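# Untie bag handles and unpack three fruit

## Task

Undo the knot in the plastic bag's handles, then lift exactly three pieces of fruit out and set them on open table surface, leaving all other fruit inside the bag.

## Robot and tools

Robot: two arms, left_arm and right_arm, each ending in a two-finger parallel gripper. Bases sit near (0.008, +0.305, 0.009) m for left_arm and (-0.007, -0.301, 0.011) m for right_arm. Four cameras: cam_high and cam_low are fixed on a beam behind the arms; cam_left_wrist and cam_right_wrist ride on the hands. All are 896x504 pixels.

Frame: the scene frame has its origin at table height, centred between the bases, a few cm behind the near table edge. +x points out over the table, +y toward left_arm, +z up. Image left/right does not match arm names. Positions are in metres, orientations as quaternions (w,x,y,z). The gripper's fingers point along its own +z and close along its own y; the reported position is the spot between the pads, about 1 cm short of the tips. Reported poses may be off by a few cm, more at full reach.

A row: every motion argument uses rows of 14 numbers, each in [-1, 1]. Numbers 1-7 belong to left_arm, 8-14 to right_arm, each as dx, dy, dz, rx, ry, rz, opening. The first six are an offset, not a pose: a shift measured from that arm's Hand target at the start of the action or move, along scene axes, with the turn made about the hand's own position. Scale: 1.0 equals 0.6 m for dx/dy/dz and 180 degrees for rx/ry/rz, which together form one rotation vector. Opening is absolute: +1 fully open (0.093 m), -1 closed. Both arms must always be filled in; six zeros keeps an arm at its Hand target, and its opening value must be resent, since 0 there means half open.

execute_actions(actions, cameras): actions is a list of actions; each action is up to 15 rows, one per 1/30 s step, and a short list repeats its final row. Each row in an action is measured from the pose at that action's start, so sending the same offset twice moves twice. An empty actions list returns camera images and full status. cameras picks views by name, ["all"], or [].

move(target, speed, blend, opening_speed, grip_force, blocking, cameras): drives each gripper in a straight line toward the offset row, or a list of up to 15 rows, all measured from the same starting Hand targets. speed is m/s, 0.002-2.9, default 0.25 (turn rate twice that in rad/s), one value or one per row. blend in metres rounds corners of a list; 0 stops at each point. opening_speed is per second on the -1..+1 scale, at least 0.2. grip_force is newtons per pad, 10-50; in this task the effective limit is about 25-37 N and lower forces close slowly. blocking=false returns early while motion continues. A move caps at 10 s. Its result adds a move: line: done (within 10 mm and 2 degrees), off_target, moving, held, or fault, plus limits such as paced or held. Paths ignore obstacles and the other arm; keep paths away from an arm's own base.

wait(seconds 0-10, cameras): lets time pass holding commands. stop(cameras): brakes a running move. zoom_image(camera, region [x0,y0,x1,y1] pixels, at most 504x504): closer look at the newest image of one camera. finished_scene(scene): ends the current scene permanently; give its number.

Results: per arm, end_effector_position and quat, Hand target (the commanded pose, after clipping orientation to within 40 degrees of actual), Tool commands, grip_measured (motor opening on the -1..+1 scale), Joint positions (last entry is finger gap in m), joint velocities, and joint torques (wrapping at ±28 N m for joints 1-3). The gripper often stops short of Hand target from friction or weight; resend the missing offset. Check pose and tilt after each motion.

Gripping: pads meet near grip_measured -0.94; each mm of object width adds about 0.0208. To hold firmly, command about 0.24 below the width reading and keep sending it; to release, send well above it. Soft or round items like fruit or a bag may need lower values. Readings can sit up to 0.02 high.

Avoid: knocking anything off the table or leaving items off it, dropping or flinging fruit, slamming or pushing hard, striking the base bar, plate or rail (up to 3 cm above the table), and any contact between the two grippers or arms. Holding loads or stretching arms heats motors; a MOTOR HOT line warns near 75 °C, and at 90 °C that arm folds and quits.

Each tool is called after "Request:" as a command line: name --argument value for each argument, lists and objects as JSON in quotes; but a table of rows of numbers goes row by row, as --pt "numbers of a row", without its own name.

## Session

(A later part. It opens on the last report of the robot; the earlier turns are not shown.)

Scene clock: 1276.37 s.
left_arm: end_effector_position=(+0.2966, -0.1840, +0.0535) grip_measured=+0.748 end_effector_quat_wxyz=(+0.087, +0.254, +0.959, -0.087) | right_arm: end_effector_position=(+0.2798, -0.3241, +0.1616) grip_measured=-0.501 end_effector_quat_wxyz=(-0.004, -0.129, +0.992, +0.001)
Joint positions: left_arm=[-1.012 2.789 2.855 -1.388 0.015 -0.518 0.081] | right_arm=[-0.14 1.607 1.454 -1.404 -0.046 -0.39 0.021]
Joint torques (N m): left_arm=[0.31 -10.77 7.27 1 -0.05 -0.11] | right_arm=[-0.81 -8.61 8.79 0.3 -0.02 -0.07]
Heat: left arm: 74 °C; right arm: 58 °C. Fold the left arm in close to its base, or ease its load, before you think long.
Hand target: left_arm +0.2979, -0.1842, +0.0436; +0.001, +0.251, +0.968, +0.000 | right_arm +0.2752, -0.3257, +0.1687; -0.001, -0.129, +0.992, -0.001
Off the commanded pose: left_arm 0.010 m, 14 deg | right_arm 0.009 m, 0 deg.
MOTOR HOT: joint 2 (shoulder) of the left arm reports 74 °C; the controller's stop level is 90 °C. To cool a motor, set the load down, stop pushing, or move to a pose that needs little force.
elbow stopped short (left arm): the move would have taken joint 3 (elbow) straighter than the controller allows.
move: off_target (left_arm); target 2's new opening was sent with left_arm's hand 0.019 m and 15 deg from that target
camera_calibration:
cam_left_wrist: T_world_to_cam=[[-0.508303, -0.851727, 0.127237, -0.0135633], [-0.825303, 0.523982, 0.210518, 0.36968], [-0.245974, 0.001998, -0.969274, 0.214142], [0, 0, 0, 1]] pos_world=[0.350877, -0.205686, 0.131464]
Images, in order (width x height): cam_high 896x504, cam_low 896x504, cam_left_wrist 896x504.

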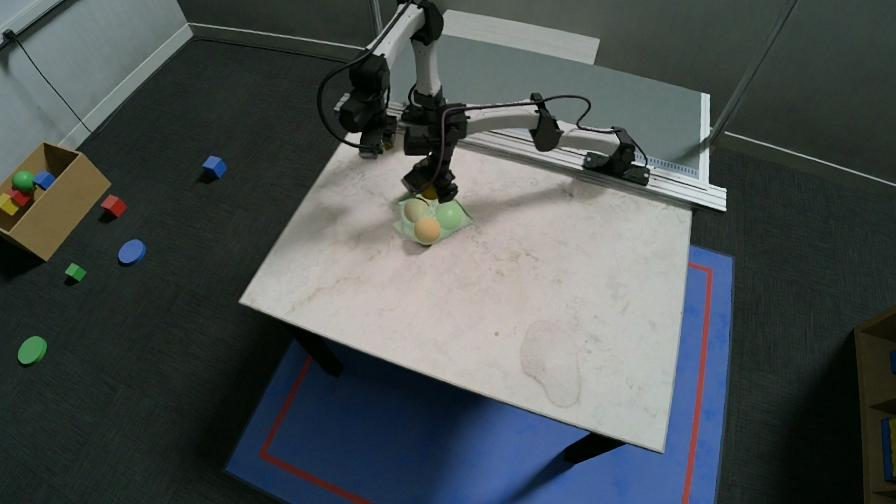

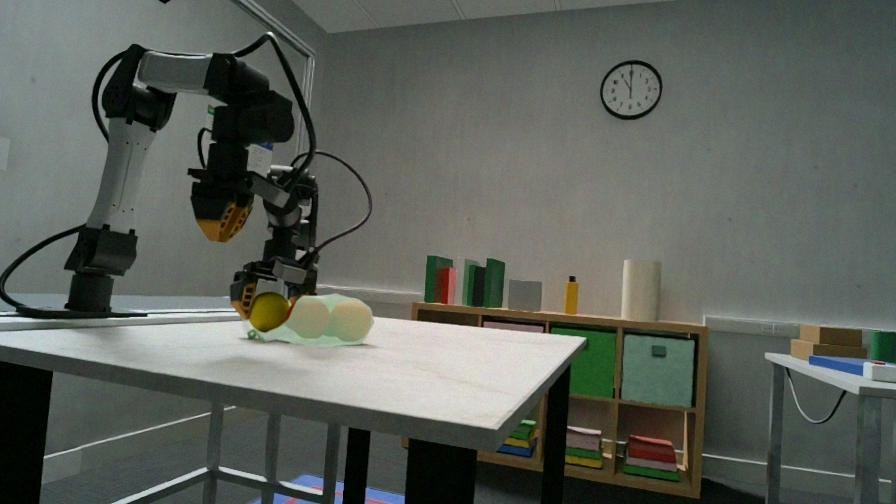

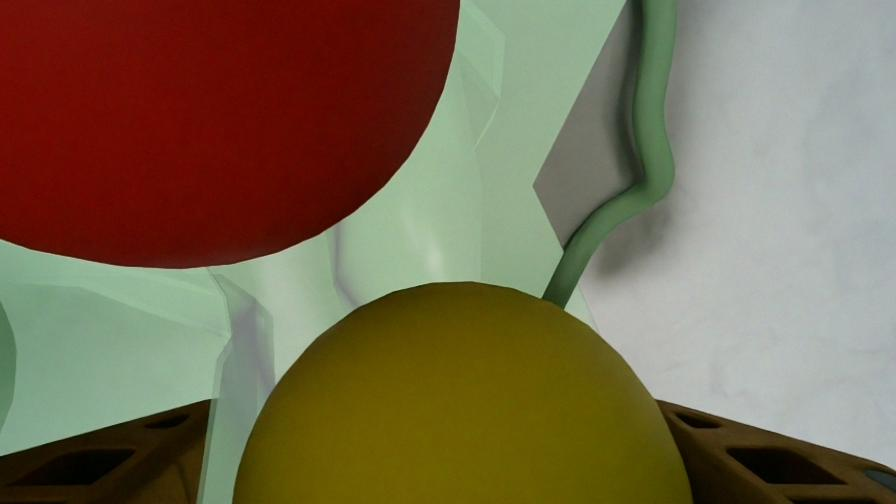

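Request:
move --pt "0 0 0.2 0 0 0 0.85 0 0 0 0 0 0 -0.5" --pt "0.003 0.724 0.16 -0.149 -0.371 0.072 0.85 0 0 0 0 0 0 -0.5" --speed '[0.1,0.3]' --cameras '["all"]'

Request:
zoom_image --camera "cam_low" --region '[220, 220, 430, 370]'

Request:
zoom_image --camera "cam_high" --region '[370, 150, 510, 265]'

Scene clock: 1299.70 s.
left_arm: end_effector_position=(+0.3020, +0.2500, +0.1481) grip_measured=+0.848 end_effector_quat_wxyz=(+0.590, +0.094, +0.798, -0.075) | right_arm: end_effector_position=(+0.2798, -0.3241, +0.1616) grip_measured=-0.501 end_effector_quat_wxyz=(-0.004, -0.129, +0.992, +0.001)
Joint positions: left_arm=[-0.087 0.794 0.179 0.31 0.133 0.022 0.086] | right_arm=[-0.14 1.607 1.454 -1.404 -0.046 -0.39 0.021]
Joint torques (N m): left_arm=[0.79 -0.83 6.24 2.5 0.13 0.09] | right_arm=[-0.88 -8.51 8.73 0.31 -0.01 -0.1]
Heat: left arm: 73 °C; right arm: 58 °C. Fold the left arm in close to its base, or ease its load, before you think long.
Hand target: left_arm +0.2997, +0.2502, +0.1394; +0.582, +0.099, +0.804, -0.075 | right_arm +0.2752, -0.3257, +0.1687; -0.001, -0.129, +0.992, -0.001
Off the commanded pose: left_arm 0.009 m, 1 deg | right_arm 0.009 m, 0 deg.
MOTOR HOT: still on. Joint 2 (shoulder) of the left arm reports 73 °C.
elbow stopped short (left arm): the move would have taken joint 3 (elbow) straighter than the controller allows.
move: done
camera_calibration:
cam_left_wrist: T_world_to_cam=[[-0.245328, -0.969426, 0.00516498, 0.314911], [-0.644472, 0.159108, -0.747891, 0.305309], [0.724203, -0.186807, -0.663802, 0.0152947], [0, 0, 0, 1]] pos_world=[0.262943, 0.259563, 0.236864]
cam_right_wrist: T_world_to_cam=[[0.264862, -0.964281, -0.00310478, -0.386316], [-0.877413, -0.242335, 0.414029, 0.139893], [-0.399993, -0.106936, -0.910258, 0.310296], [0, 0, 0, 1]] pos_world=[0.349181, -0.305435, 0.223331]

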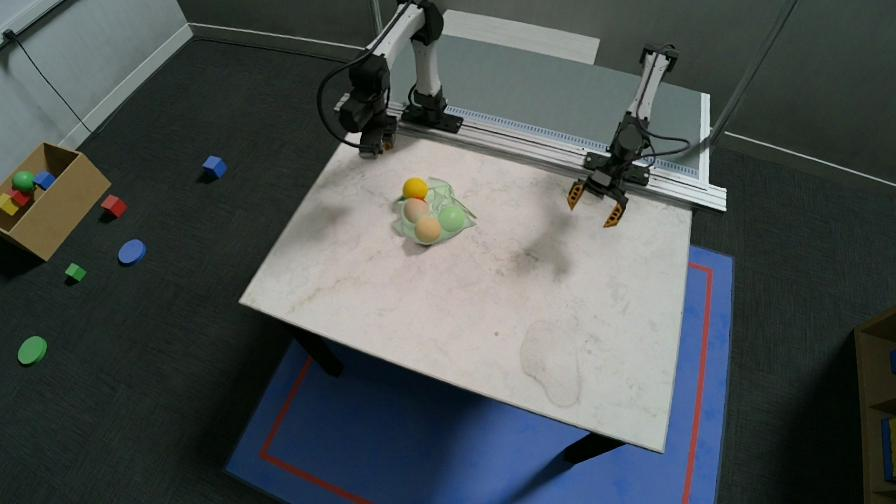

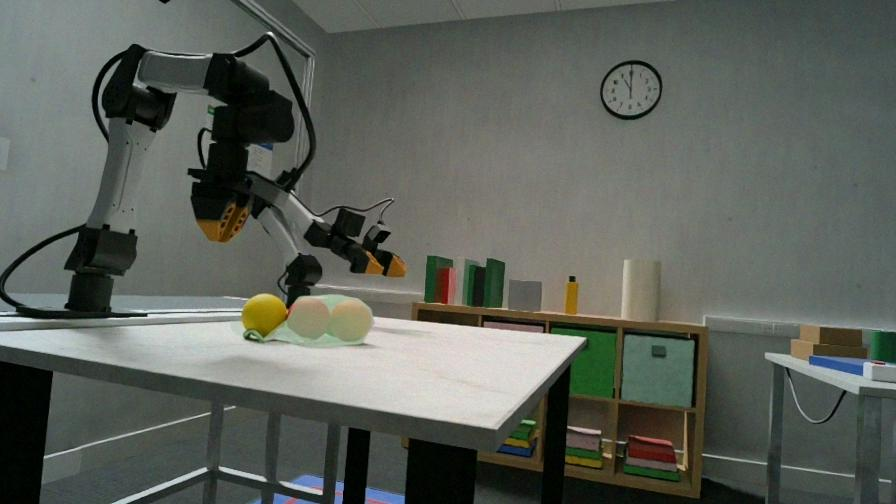

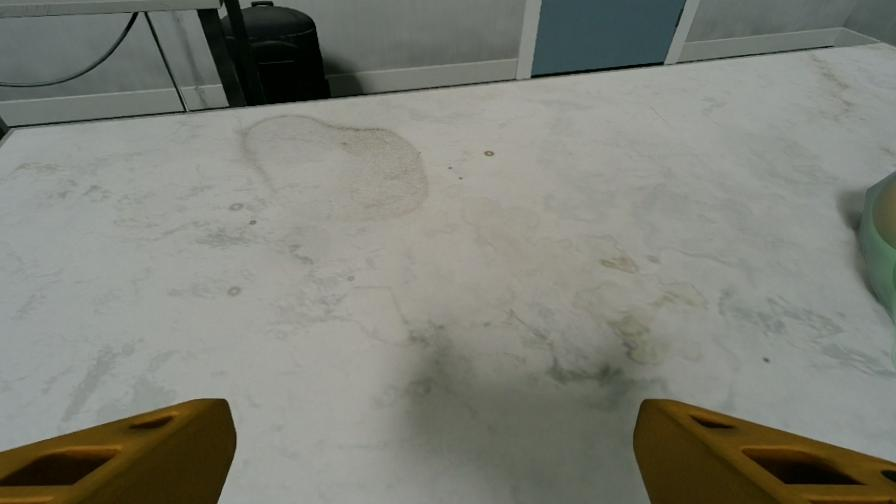

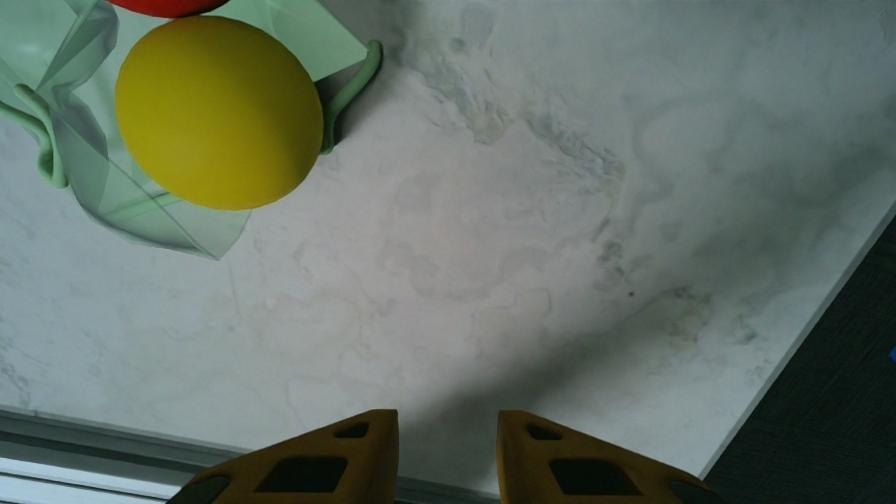

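Scaled by 2.400 from the camera's 896x504 image, which has a finer 1280x720 frame.

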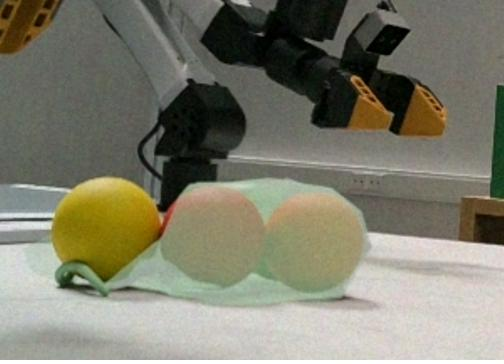

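Scaled by 3.600 from the camera's 896x504 image, which has a finer 1280x720 frame.

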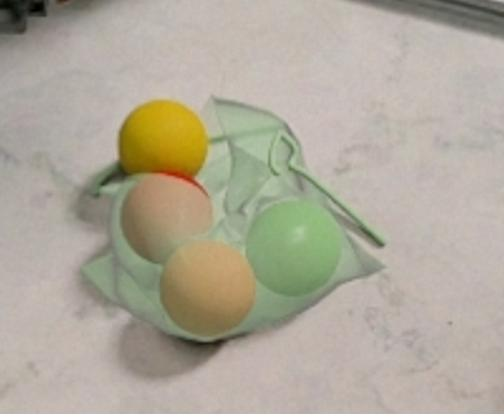

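Request:
move --target '[0,0,0,0,0,0,0.85,0.047,0.171,-0.058,0,0,0,0.8]' --speed 0.2 --cameras '["cam_right_wrist","cam_low"]'

Scene clock: 1326.17 s.
left_arm: end_effector_position=(+0.3020, +0.2499, +0.1482) grip_measured=+0.848 end_effector_quat_wxyz=(+0.590, +0.094, +0.798, -0.075) | right_arm: end_effector_position=(+0.2963, -0.2227, +0.1331) grip_measured=+0.799 end_effector_quat_wxyz=(-0.010, -0.133, +0.991, +0.004)
Joint positions: left_arm=[-0.087 0.794 0.179 0.31 0.134 0.022 0.086] | right_arm=[0.206 1.694 1.454 -1.315 -0.046 -0.054 0.084]
Joint torques (N m): left_arm=[0.69 -0.75 6.23 2.47 0.13 0.09] | right_arm=[-0.16 -6.54 9.76 0.69 0.08 0.11]
Heat: left arm: 58 °C; right arm: 57 °C.
Hand target: left_arm +0.2997, +0.2501, +0.1394; +0.582, +0.099, +0.804, -0.075 | right_arm +0.3034, -0.2230, +0.1340; -0.001, -0.129, +0.992, -0.001
Off the commanded pose: left_arm 0.009 m, 1 deg | right_arm 0.007 m, 1 deg.
MOTOR HOT: cleared for the motors of the left arm.
move: done
camera_calibration:
cam_right_wrist: T_world_to_cam=[[0.273301, -0.961873, -0.0102905, -0.293893], [-0.869657, -0.251643, 0.424703, 0.184906], [-0.4111, -0.107123, -0.905274, 0.304439], [0, 0, 0, 1]] pos_world=[0.366281, -0.203545, 0.194046]
Images, in order (width x height): cam_low 896x504, cam_right_wrist 896x504.

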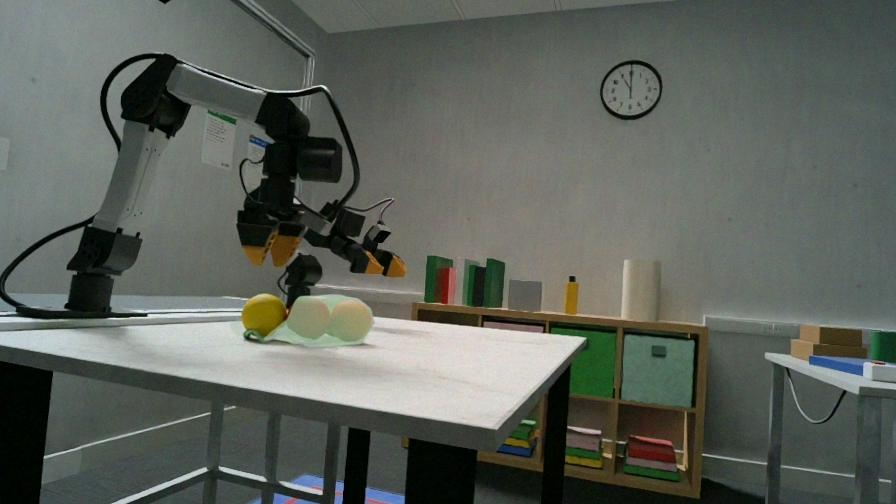

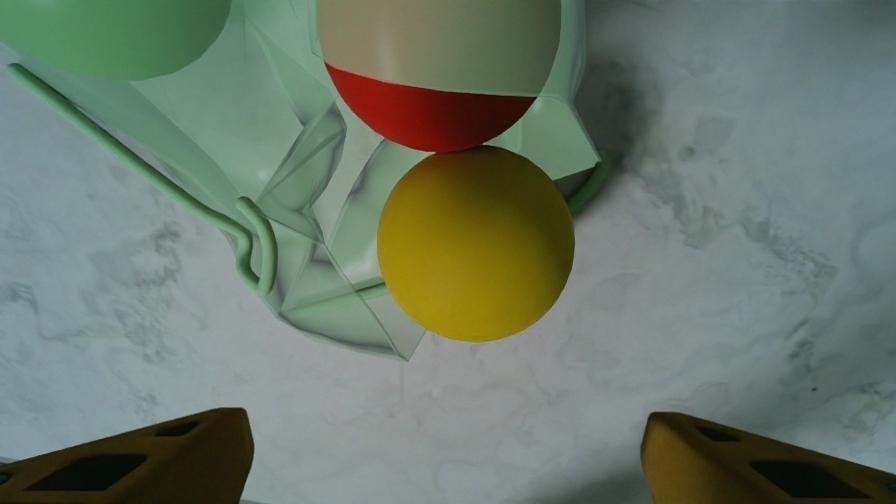

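Request:
move --target '[0,0,0,0,0,0,0.85,-0.0033,-0.016,-0.157,0,0,0,0.8]' --speed 0.1 --cameras '["cam_right_wrist","cam_low"]'

Request:
zoom_image --camera "cam_low" --region '[220, 220, 430, 370]'

Scene clock: 1350.40 s.
left_arm: end_effector_position=(+0.3020, +0.2499, +0.1482) grip_measured=+0.848 end_effector_quat_wxyz=(+0.590, +0.094, +0.798, -0.075) | right_arm: end_effector_position=(+0.3021, -0.2270, +0.0460) grip_measured=+0.799 end_effector_quat_wxyz=(+0.004, -0.131, +0.991, +0.005)
Joint positions: left_arm=[-0.087 0.794 0.179 0.31 0.134 0.022 0.086] | right_arm=[0.198 1.754 1.171 -0.945 -0.046 -0.055 0.084]
Joint torques (N m): left_arm=[0.8 -0.83 6.24 2.47 0.14 0.06] | right_arm=[-0.94 -6.67 6.63 0.8 0.08 -0.07]
Heat: left arm: 52 °C; right arm: 58 °C.
Hand target: left_arm +0.2997, +0.2501, +0.1394; +0.582, +0.099, +0.804, -0.075 | right_arm +0.3013, -0.2327, +0.0397; -0.001, -0.129, +0.992, -0.001
Off the commanded pose: left_arm 0.009 m, 1 deg | right_arm 0.008 m, 1 deg.
move: done
camera_calibration:
cam_right_wrist: T_world_to_cam=[[0.269005, -0.963103, -0.0083085, -0.299698], [-0.88205, -0.249813, 0.399477, 0.231203], [-0.386813, -0.100133, -0.916706, 0.222163], [0, 0, 0, 1]] pos_world=[0.370488, -0.208637, 0.108807]
Images, in order (width x height): cam_low 896x504, cam_right_wrist 896x504.

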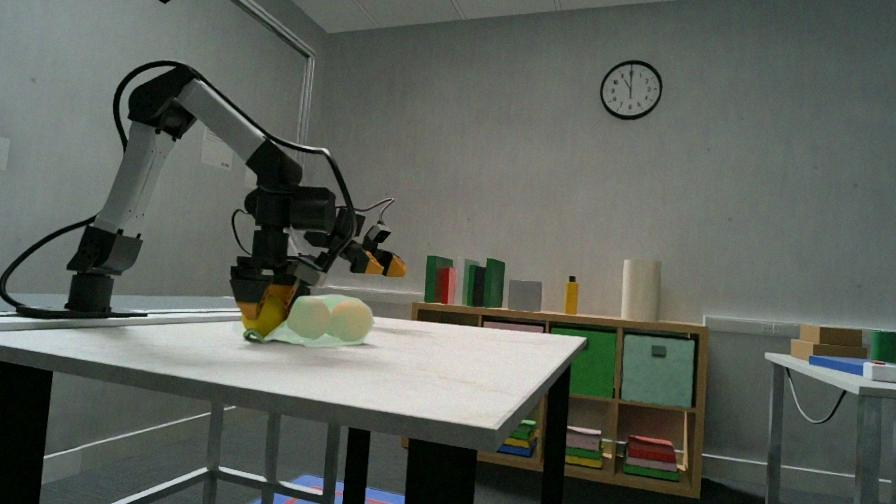

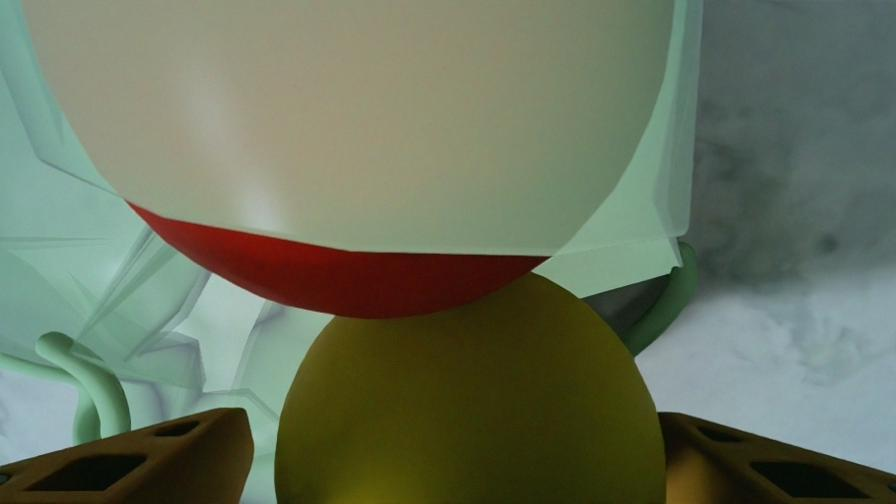

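Scaled by 2.400 from the camera's 896x504 image, which has a finer 1280x720 frame.

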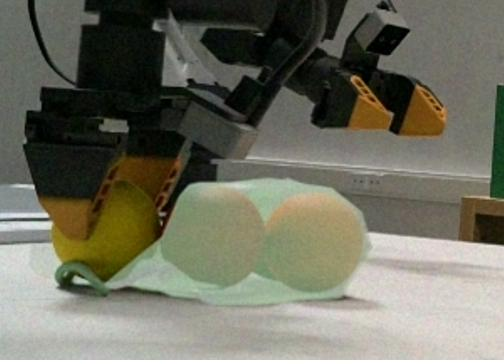

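Request:
move --target '[0,0,0,0,0,0,0.85,0,0,0,0,0,0,0.2]' --opening_speed 0.4 --cameras '["cam_right_wrist","cam_low"]'

Request:
zoom_image --camera "cam_low" --region '[220, 220, 430, 370]'

Scene clock: 1366.27 s.
left_arm: end_effector_position=(+0.3020, +0.2499, +0.1482) grip_measured=+0.848 end_effector_quat_wxyz=(+0.590, +0.094, +0.798, -0.075) | right_arm: end_effector_position=(+0.3022, -0.2270, +0.0460) grip_measured=+0.315 end_effector_quat_wxyz=(+0.004, -0.131, +0.991, +0.005)
Joint positions: left_arm=[-0.087 0.794 0.179 0.31 0.134 0.022 0.086] | right_arm=[0.198 1.754 1.171 -0.944 -0.046 -0.055 0.06]
Joint torques (N m): left_arm=[0.76 -0.76 6.27 2.46 0.12 0.07] | right_arm=[-0.92 -6.83 6.74 0.75 0.11 -0.07]
Heat: left arm: 49 °C; right arm: 57 °C.
Hand target: left_arm +0.2997, +0.2501, +0.1394; +0.582, +0.099, +0.804, -0.075 | right_arm +0.3013, -0.2327, +0.0397; -0.001, -0.129, +0.992, -0.001
Off the commanded pose: left_arm 0.009 m, 1 deg | right_arm 0.009 m, 1 deg.
move: done
camera_calibration:
cam_right_wrist: T_world_to_cam=[[0.269016, -0.963101, -0.00822325, -0.29971], [-0.882189, -0.249824, 0.399161, 0.231247], [-0.386487, -0.100126, -0.916844, 0.222149], [0, 0, 0, 1]] pos_world=[0.370488, -0.208637, 0.108907]
Images, in order (width x height): cam_low 896x504, cam_right_wrist 896x504.

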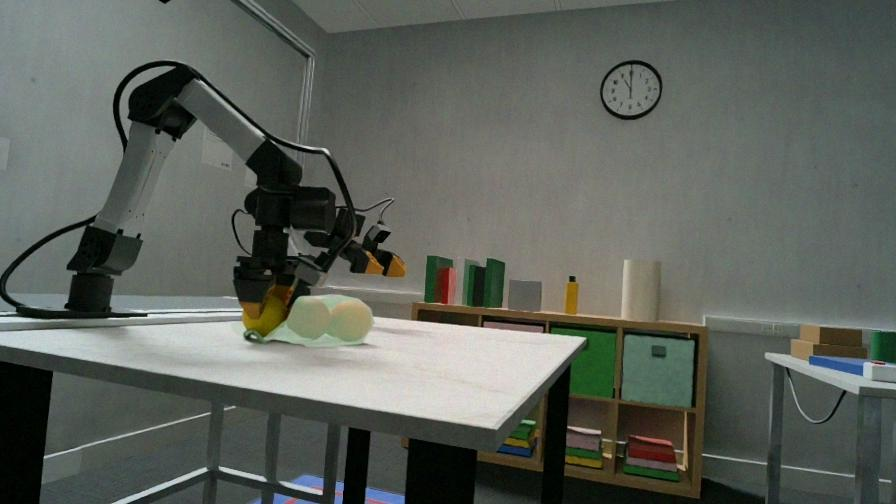

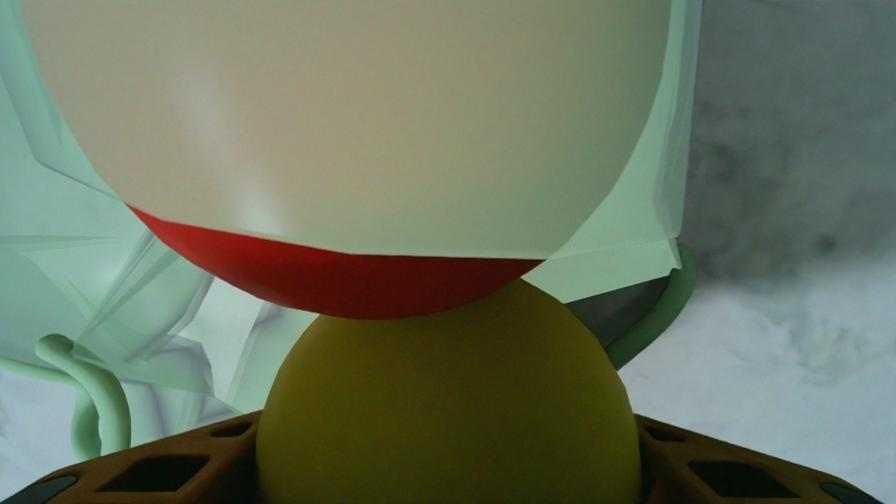

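Scaled by 2.400 from the camera's 896x504 image, which has a finer 1280x720 frame.

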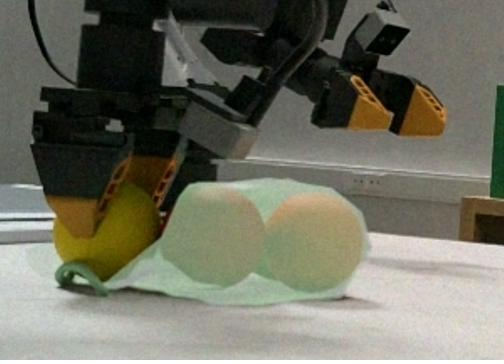

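Request:
move --pt "0 0 0 0 0 0 0.85 0 0 0.16 0 0 0 0.2" --pt "0 0 0 0 0 0 0.85 0 -0.254 0.16 0 0 0 0.2" --speed '[0.08,0.15]' --cameras '["cam_right_wrist","cam_low","cam_high"]'

Request:
zoom_image --camera "cam_low" --region '[170, 220, 430, 370]'

Scene clock: 1394.13 s.
left_arm: end_effector_position=(+0.3020, +0.2499, +0.1482) grip_measured=+0.848 end_effector_quat_wxyz=(+0.590, +0.094, +0.798, -0.075) | right_arm: end_effector_position=(+0.2980, -0.3820, +0.1313) grip_measured=+0.315 end_effector_quat_wxyz=(-0.001, -0.128, +0.992, -0.001)
Joint positions: left_arm=[-0.087 0.794 0.179 0.31 0.134 0.022 0.086] | right_arm=[-0.312 1.718 1.447 -1.288 -0.047 -0.561 0.06]
Joint torques (N m): left_arm=[0.7 -0.75 6.27 2.48 0.13 0.07] | right_arm=[-0.75 -6.37 11.58 0.32 -0.03 -0.1]
Heat: left arm: 47 °C; right arm: 56 °C.
Hand target: left_arm +0.2997, +0.2501, +0.1395; +0.582, +0.099, +0.804, -0.075 | right_arm +0.3014, -0.3850, +0.1357; -0.001, -0.129, +0.992, -0.001
Off the commanded pose: left_arm 0.009 m, 1 deg | right_arm 0.006 m, 0 deg.
move: done
camera_calibration:
cam_right_wrist: T_world_to_cam=[[0.263818, -0.964571, 0.00136255, -0.447446], [-0.880117, -0.240141, 0.409544, 0.156544], [-0.394707, -0.109244, -0.912289, 0.281628], [0, 0, 0, 1]] pos_world=[0.366982, -0.363235, 0.193424]
Images, in order (width x height): cam_high 896x504, cam_low 896x504, cam_right_wrist 896x504.

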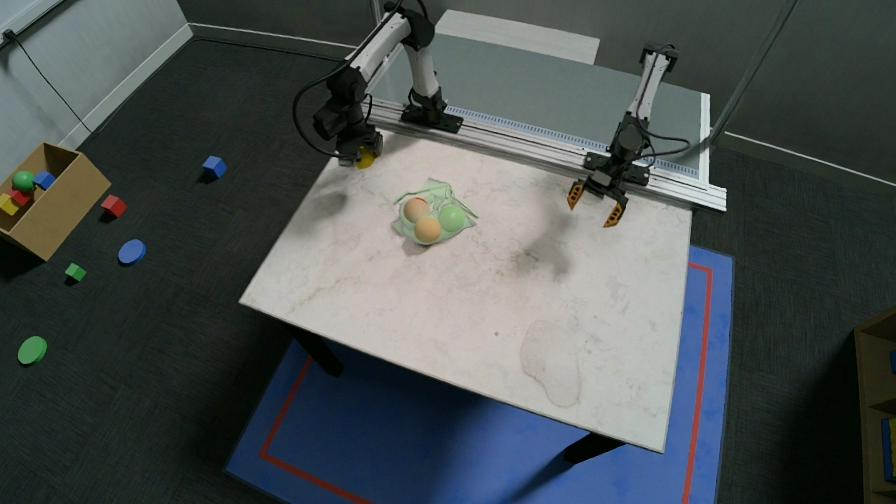

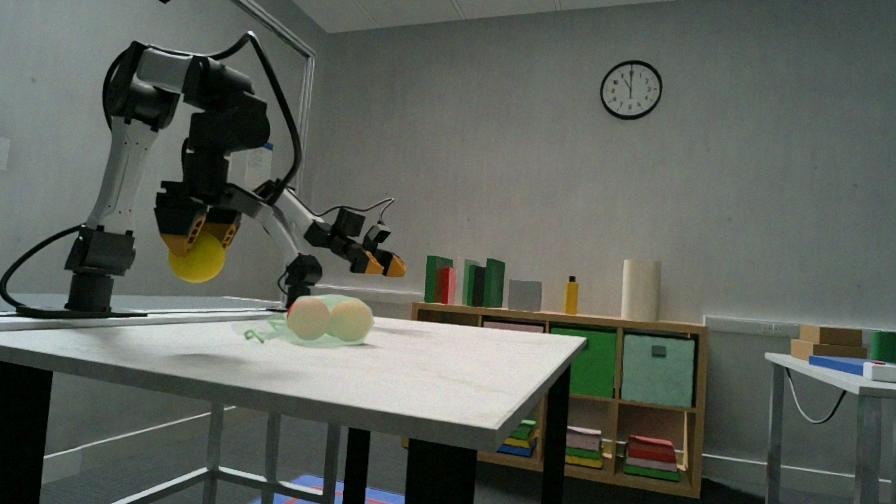

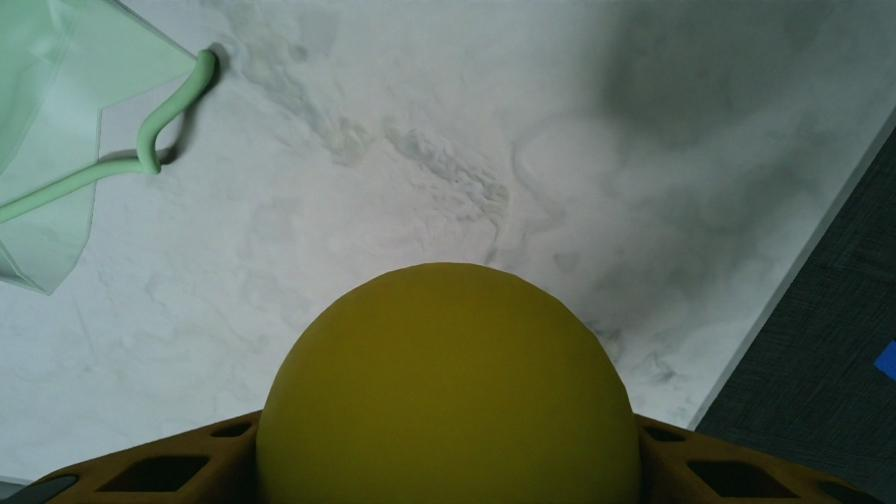

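Scaled by 1.938 from the camera's 896x504 image, which has a finer 1280x720 frame.

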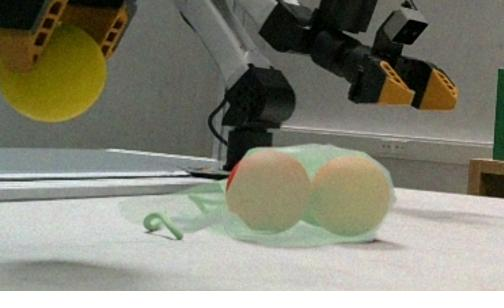

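Request:
move --target '[0,0,0,0,0,0,0.85,0,0,-0.157,0,0,0,0.2]' --speed 0.07 --cameras '["cam_right_wrist","cam_low"]'

Request:
zoom_image --camera "cam_low" --region '[130, 220, 390, 370]'

Scene clock: 1403.43 s.
left_arm: end_effector_position=(+0.3020, +0.2499, +0.1482) grip_measured=+0.848 end_effector_quat_wxyz=(+0.590, +0.094, +0.798, -0.075) | right_arm: end_effector_position=(+0.3020, -0.3858, +0.0481) grip_measured=+0.315 end_effector_quat_wxyz=(+0.003, -0.132, +0.991, -0.003)
Joint positions: left_arm=[-0.087 0.794 0.179 0.31 0.134 0.022 0.086] | right_arm=[-0.306 1.793 1.199 -0.958 -0.047 -0.561 0.06]
Joint torques (N m): left_arm=[0.76 -0.8 6.24 2.46 0.13 0.08] | right_arm=[-0.03 -6.95 6.53 0.74 -0.03 0.05]
Heat: left arm: 48 °C; right arm: 57 °C.
Hand target: left_arm +0.2997, +0.2501, +0.1395; +0.582, +0.099, +0.804, -0.075 | right_arm +0.3014, -0.3851, +0.0415; -0.001, -0.129, +0.992, -0.001
Off the commanded pose: left_arm 0.009 m, 1 deg | right_arm 0.007 m, 1 deg.
move: done
camera_calibration:
cam_right_wrist: T_world_to_cam=[[0.269724, -0.962922, 0.005555, -0.453373], [-0.881664, -0.244635, 0.403513, 0.192278], [-0.387193, -0.113735, -0.914957, 0.202943], [0, 0, 0, 1]] pos_world=[0.370388, -0.366443, 0.110616]
Images, in order (width x height): cam_low 896x504, cam_right_wrist 896x504.

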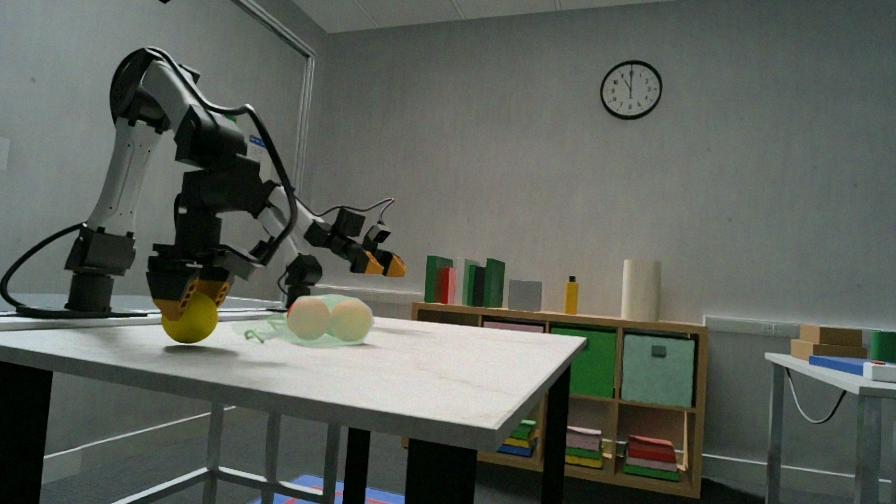

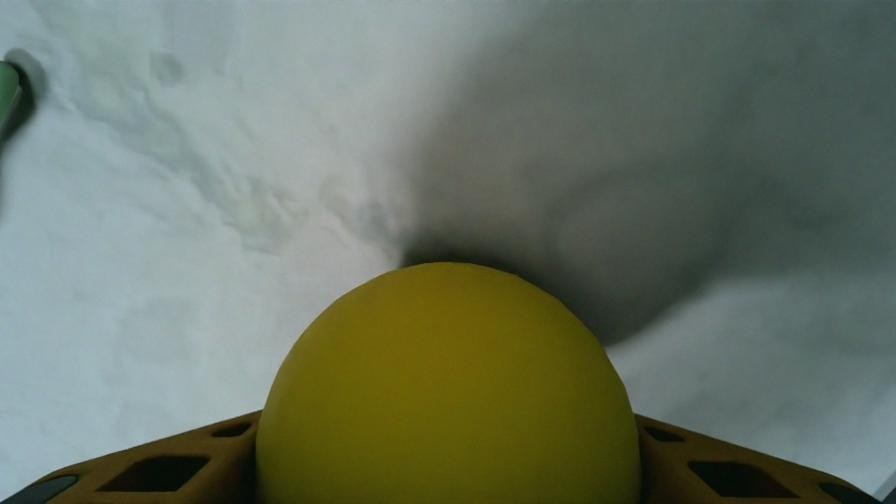

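Scaled by 1.938 from the camera's 896x504 image, which has a finer 1280x720 frame.

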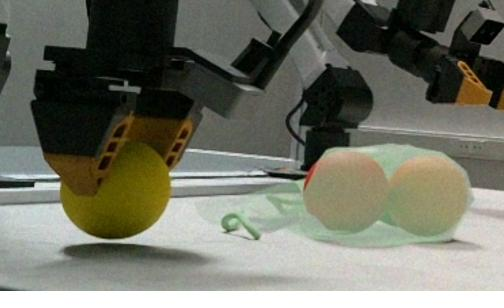

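Request:
move --target '[0,0,0,0,0,0,0.85,0,0,-0.012,0,0,0,0.2]' --speed 0.03 --cameras '["cam_low"]'

Request:
zoom_image --camera "cam_low" --region '[130, 280, 260, 360]'

Scene clock: 1410.20 s.
left_arm: end_effector_position=(+0.3020, +0.2499, +0.1482) grip_measured=+0.848 end_effector_quat_wxyz=(+0.590, +0.094, +0.798, -0.075) | right_arm: end_effector_position=(+0.3024, -0.3861, +0.0438) grip_measured=+0.315 end_effector_quat_wxyz=(+0.004, -0.131, +0.991, -0.003)
Joint positions: left_arm=[-0.087 0.794 0.179 0.31 0.134 0.022 0.086] | right_arm=[-0.306 1.799 1.187 -0.937 -0.047 -0.56 0.06]
Joint torques (N m): left_arm=[0.83 -0.79 6.23 2.47 0.13 0.08] | right_arm=[0.14 -6.53 5.91 0.85 -0.06 0.05]
Heat: left arm: 48 °C; right arm: 56 °C.
Hand target: left_arm +0.2997, +0.2501, +0.1395; +0.582, +0.099, +0.804, -0.075 | right_arm +0.3013, -0.3850, +0.0343; -0.001, -0.129, +0.992, -0.001
Off the commanded pose: left_arm 0.009 m, 1 deg | right_arm 0.010 m, 1 deg.
move: done
Images, in order (width x height): cam_low 896x504.

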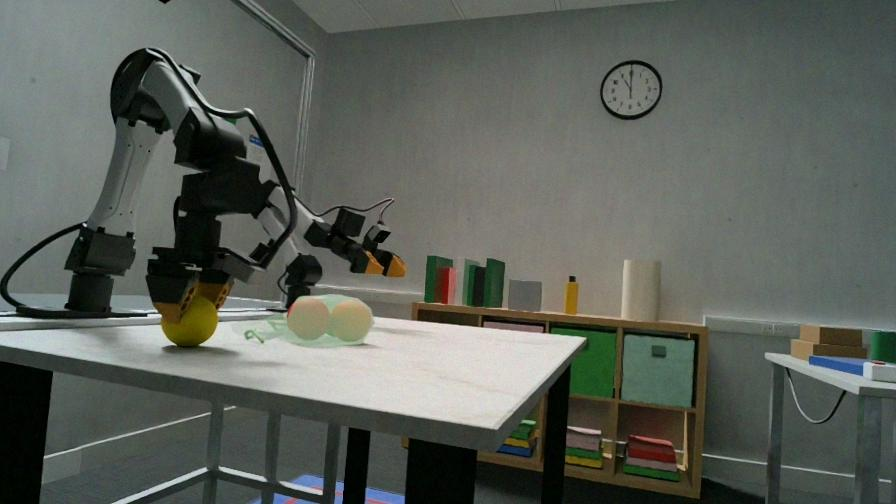

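Scaled by 3.877 from the camera's 896x504 image, which has a finer 1280x720 frame.

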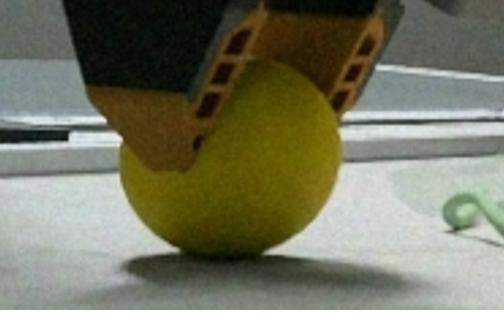

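Request:
move --pt "0 0 0 0 0 0 0.85 0 0 0 0 0 0 0.9" --pt "0 0 0 0 0 0 0.85 0 0 0.17 0 0 0 0.9" --speed 0.08 --opening_speed 0.4 --cameras '["cam_low","cam_right_wrist","cam_high"]'

Request:
zoom_image --camera "cam_high" --region '[370, 150, 510, 265]'

Scene clock: 1425.87 s.
left_arm: end_effector_position=(+0.3020, +0.2499, +0.1482) grip_measured=+0.848 end_effector_quat_wxyz=(+0.590, +0.094, +0.798, -0.075) | right_arm: end_effector_position=(+0.2994, -0.3813, +0.1202) grip_measured=+0.899 end_effector_quat_wxyz=(-0.018, -0.130, +0.991, +0.007)
Joint positions: left_arm=[-0.087 0.794 0.179 0.31 0.134 0.022 0.086] | right_arm=[-0.306 1.76 1.452 -1.289 -0.047 -0.561 0.088]
Joint torques (N m): left_arm=[0.77 -0.8 6.24 2.47 0.13 0.07] | right_arm=[-1.06 -10.65 11 0.23 -0.02 -0.09]
Heat: left arm: 49 °C; right arm: 56 °C.
Hand target: left_arm +0.2997, +0.2501, +0.1394; +0.582, +0.099, +0.804, -0.075 | right_arm +0.3013, -0.3850, +0.1363; -0.001, -0.129, +0.992, -0.001
Off the commanded pose: left_arm 0.009 m, 1 deg | right_arm 0.017 m, 2 deg.
move: off_target (right_arm)
camera_calibration:
cam_right_wrist: T_world_to_cam=[[0.267244, -0.963439, -0.0191339, -0.445256], [-0.863807, -0.248313, 0.438381, 0.151087], [-0.427105, -0.100627, -0.898585, 0.283467], [0, 0, 0, 1]] pos_world=[0.370572, -0.362936, 0.179966]
Images, in order (width x height): cam_high 896x504, cam_low 896x504, cam_right_wrist 896x504.

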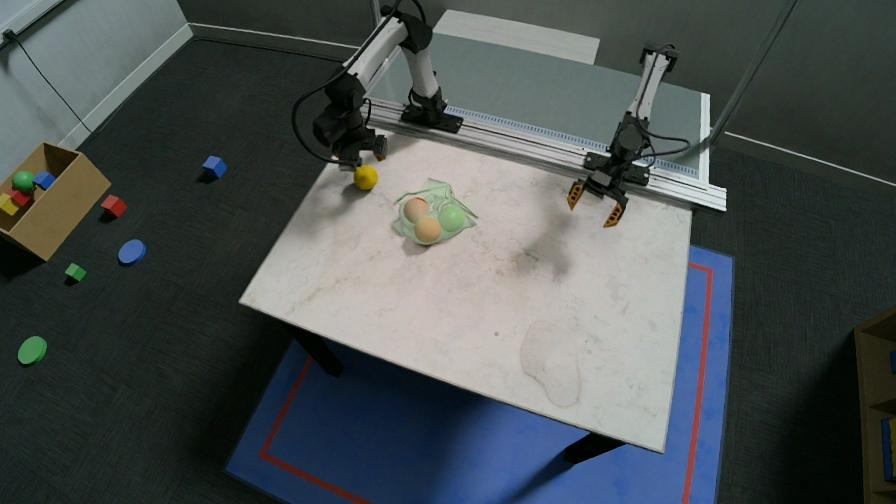

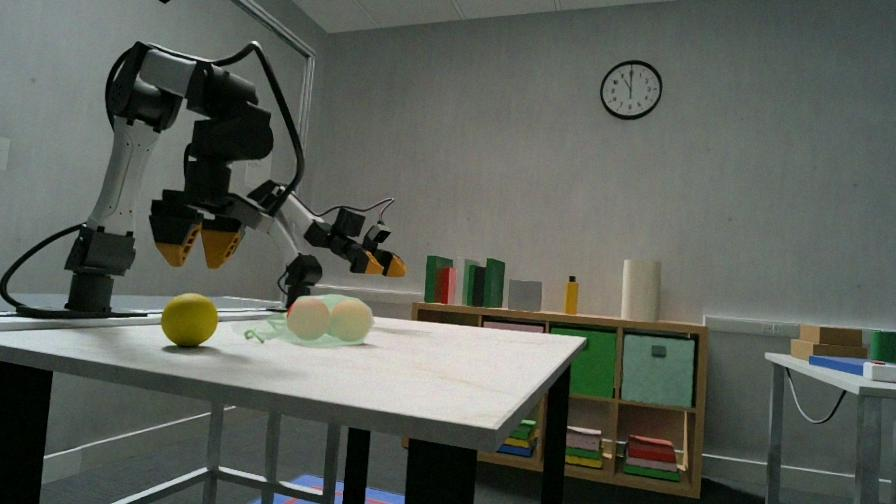

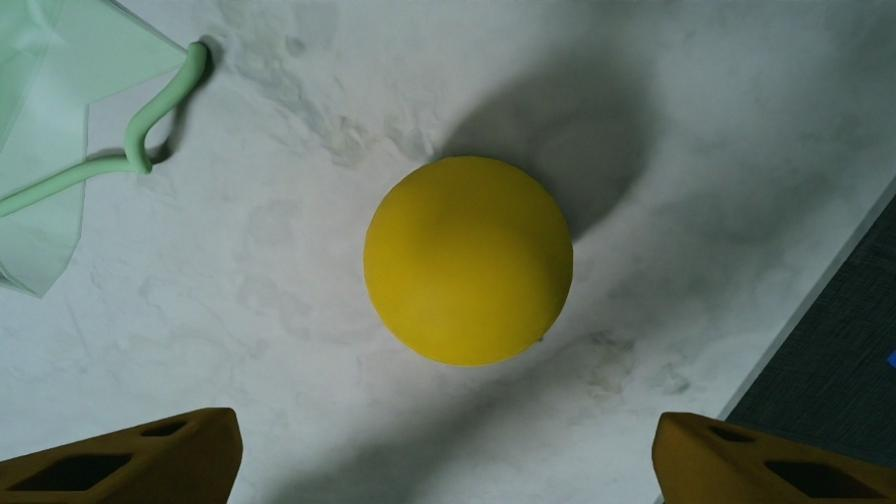

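Scaled by 3.600 from the camera's 896x504 image, which has a finer 1280x720 frame.

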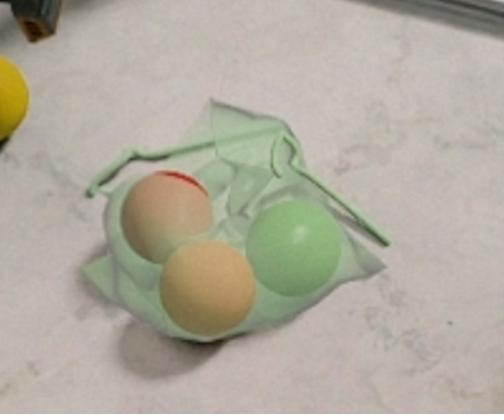

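Request:
move --target '[0,0,0,0,0,0,0.85,0.0295,0.195,-0.08,0,0,-0.217,-0.3]' --speed 0.2 --cameras '["cam_right_wrist","cam_low"]'

Scene clock: 1458.00 s.
left_arm: end_effector_position=(+0.3020, +0.2499, +0.1483) grip_measured=+0.848 end_effector_quat_wxyz=(+0.590, +0.094, +0.798, -0.075) | right_arm: end_effector_position=(+0.3204, -0.2673, +0.0941) grip_measured=-0.299 end_effector_quat_wxyz=(+0.002, +0.206, +0.979, +0.003)
Joint positions: left_arm=[-0.087 0.794 0.179 0.311 0.134 0.022 0.086] | right_arm=[0.06 1.755 1.364 -1.145 -0.047 0.484 0.031]
Joint torques (N m): left_arm=[0.76 -0.81 6.28 2.49 0.15 0.08] | right_arm=[-0.05 -7.46 6.6 0.75 0.11 0.1]
Heat: left arm: 51 °C; right arm: 57 °C.
Hand target: left_arm +0.2997, +0.2501, +0.1395; +0.582, +0.099, +0.804, -0.075 | right_arm +0.3189, -0.2681, +0.0882; -0.001, +0.210, +0.978, -0.001
Off the commanded pose: left_arm 0.009 m, 1 deg | right_arm 0.006 m, 1 deg.
move: done
camera_calibration:
cam_right_wrist: T_world_to_cam=[[-0.394647, -0.918802, -0.00751606, -0.118633], [-0.841087, 0.35795, 0.405517, 0.366794], [-0.369899, 0.166358, -0.914057, 0.334825], [0, 0, 0, 1]] pos_world=[0.385539, -0.295995, 0.156417]
Images, in order (width x height): cam_low 896x504, cam_right_wrist 896x504.

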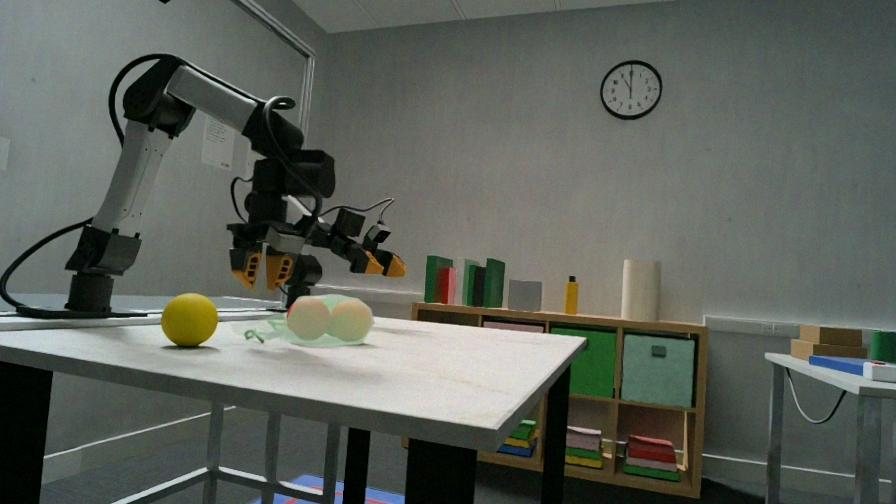

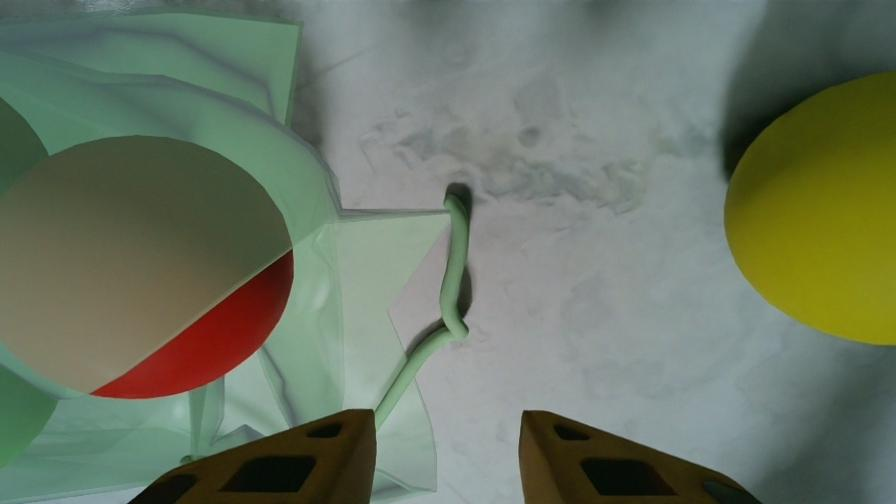

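Request:
move --target '[0,0,0,0,0,0,0.85,-0.002,-0.006,-0.125,0,0,0,-0.35]' --speed 0.08 --cameras '["cam_right_wrist","cam_low"]'

Request:
zoom_image --camera "cam_low" --region '[200, 250, 330, 360]'

Scene clock: 1471.27 s.
left_arm: end_effector_position=(+0.3020, +0.2499, +0.1483) grip_measured=+0.848 end_effector_quat_wxyz=(+0.590, +0.094, +0.798, -0.075) | right_arm: end_effector_position=(+0.3204, -0.2703, +0.0203) grip_measured=-0.349 end_effector_quat_wxyz=(+0.004, +0.206, +0.979, +0.004)
Joint positions: left_arm=[-0.087 0.794 0.179 0.311 0.134 0.022 0.086] | right_arm=[0.06 1.84 1.163 -0.855 -0.047 0.484 0.028]
Joint torques (N m): left_arm=[0.76 -0.83 6.2 2.47 0.14 0.07] | right_arm=[0.03 -7.09 6.43 0.75 0.1 0.09]
Heat: left arm: 51 °C; right arm: 57 °C.
Hand target: left_arm +0.2997, +0.2501, +0.1395; +0.582, +0.099, +0.804, -0.075 | right_arm +0.3179, -0.2717, +0.0133; -0.001, +0.210, +0.978, -0.001
Off the commanded pose: left_arm 0.009 m, 1 deg | right_arm 0.008 m, 1 deg.
move: done
camera_calibration:
cam_right_wrist: T_world_to_cam=[[-0.394791, -0.918722, -0.00951536, -0.121866], [-0.842725, 0.357969, 0.402084, 0.398466], [-0.365997, 0.166758, -0.915553, 0.26682], [0, 0, 0, 1]] pos_world=[0.385341, -0.299094, 0.0829112]
Images, in order (width x height): cam_low 896x504, cam_right_wrist 896x504.

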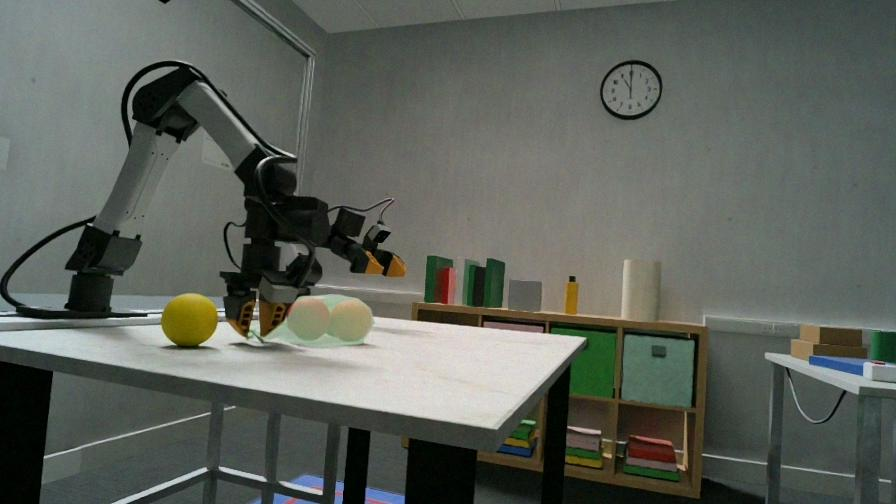

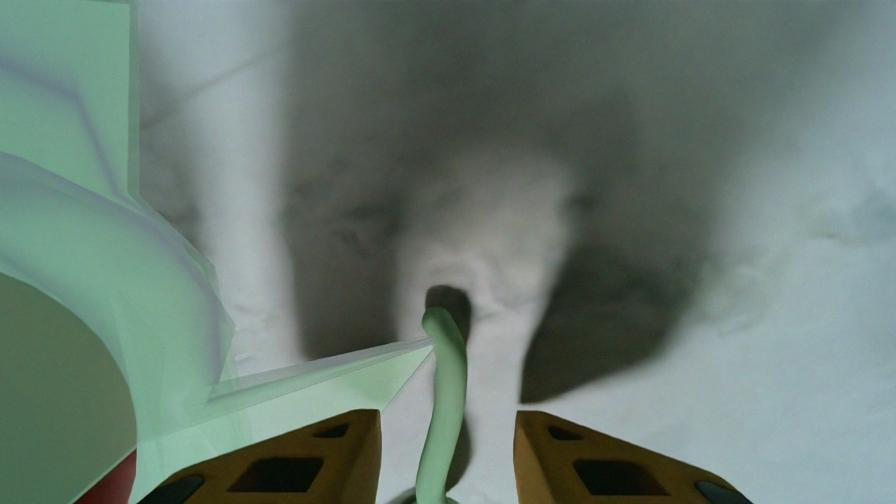

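Scaled by 3.877 from the camera's 896x504 image, which has a finer 1280x720 frame.

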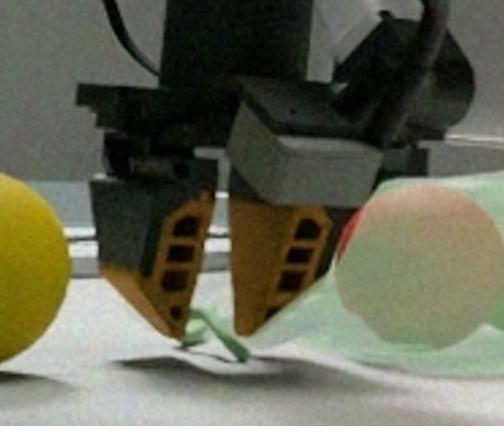

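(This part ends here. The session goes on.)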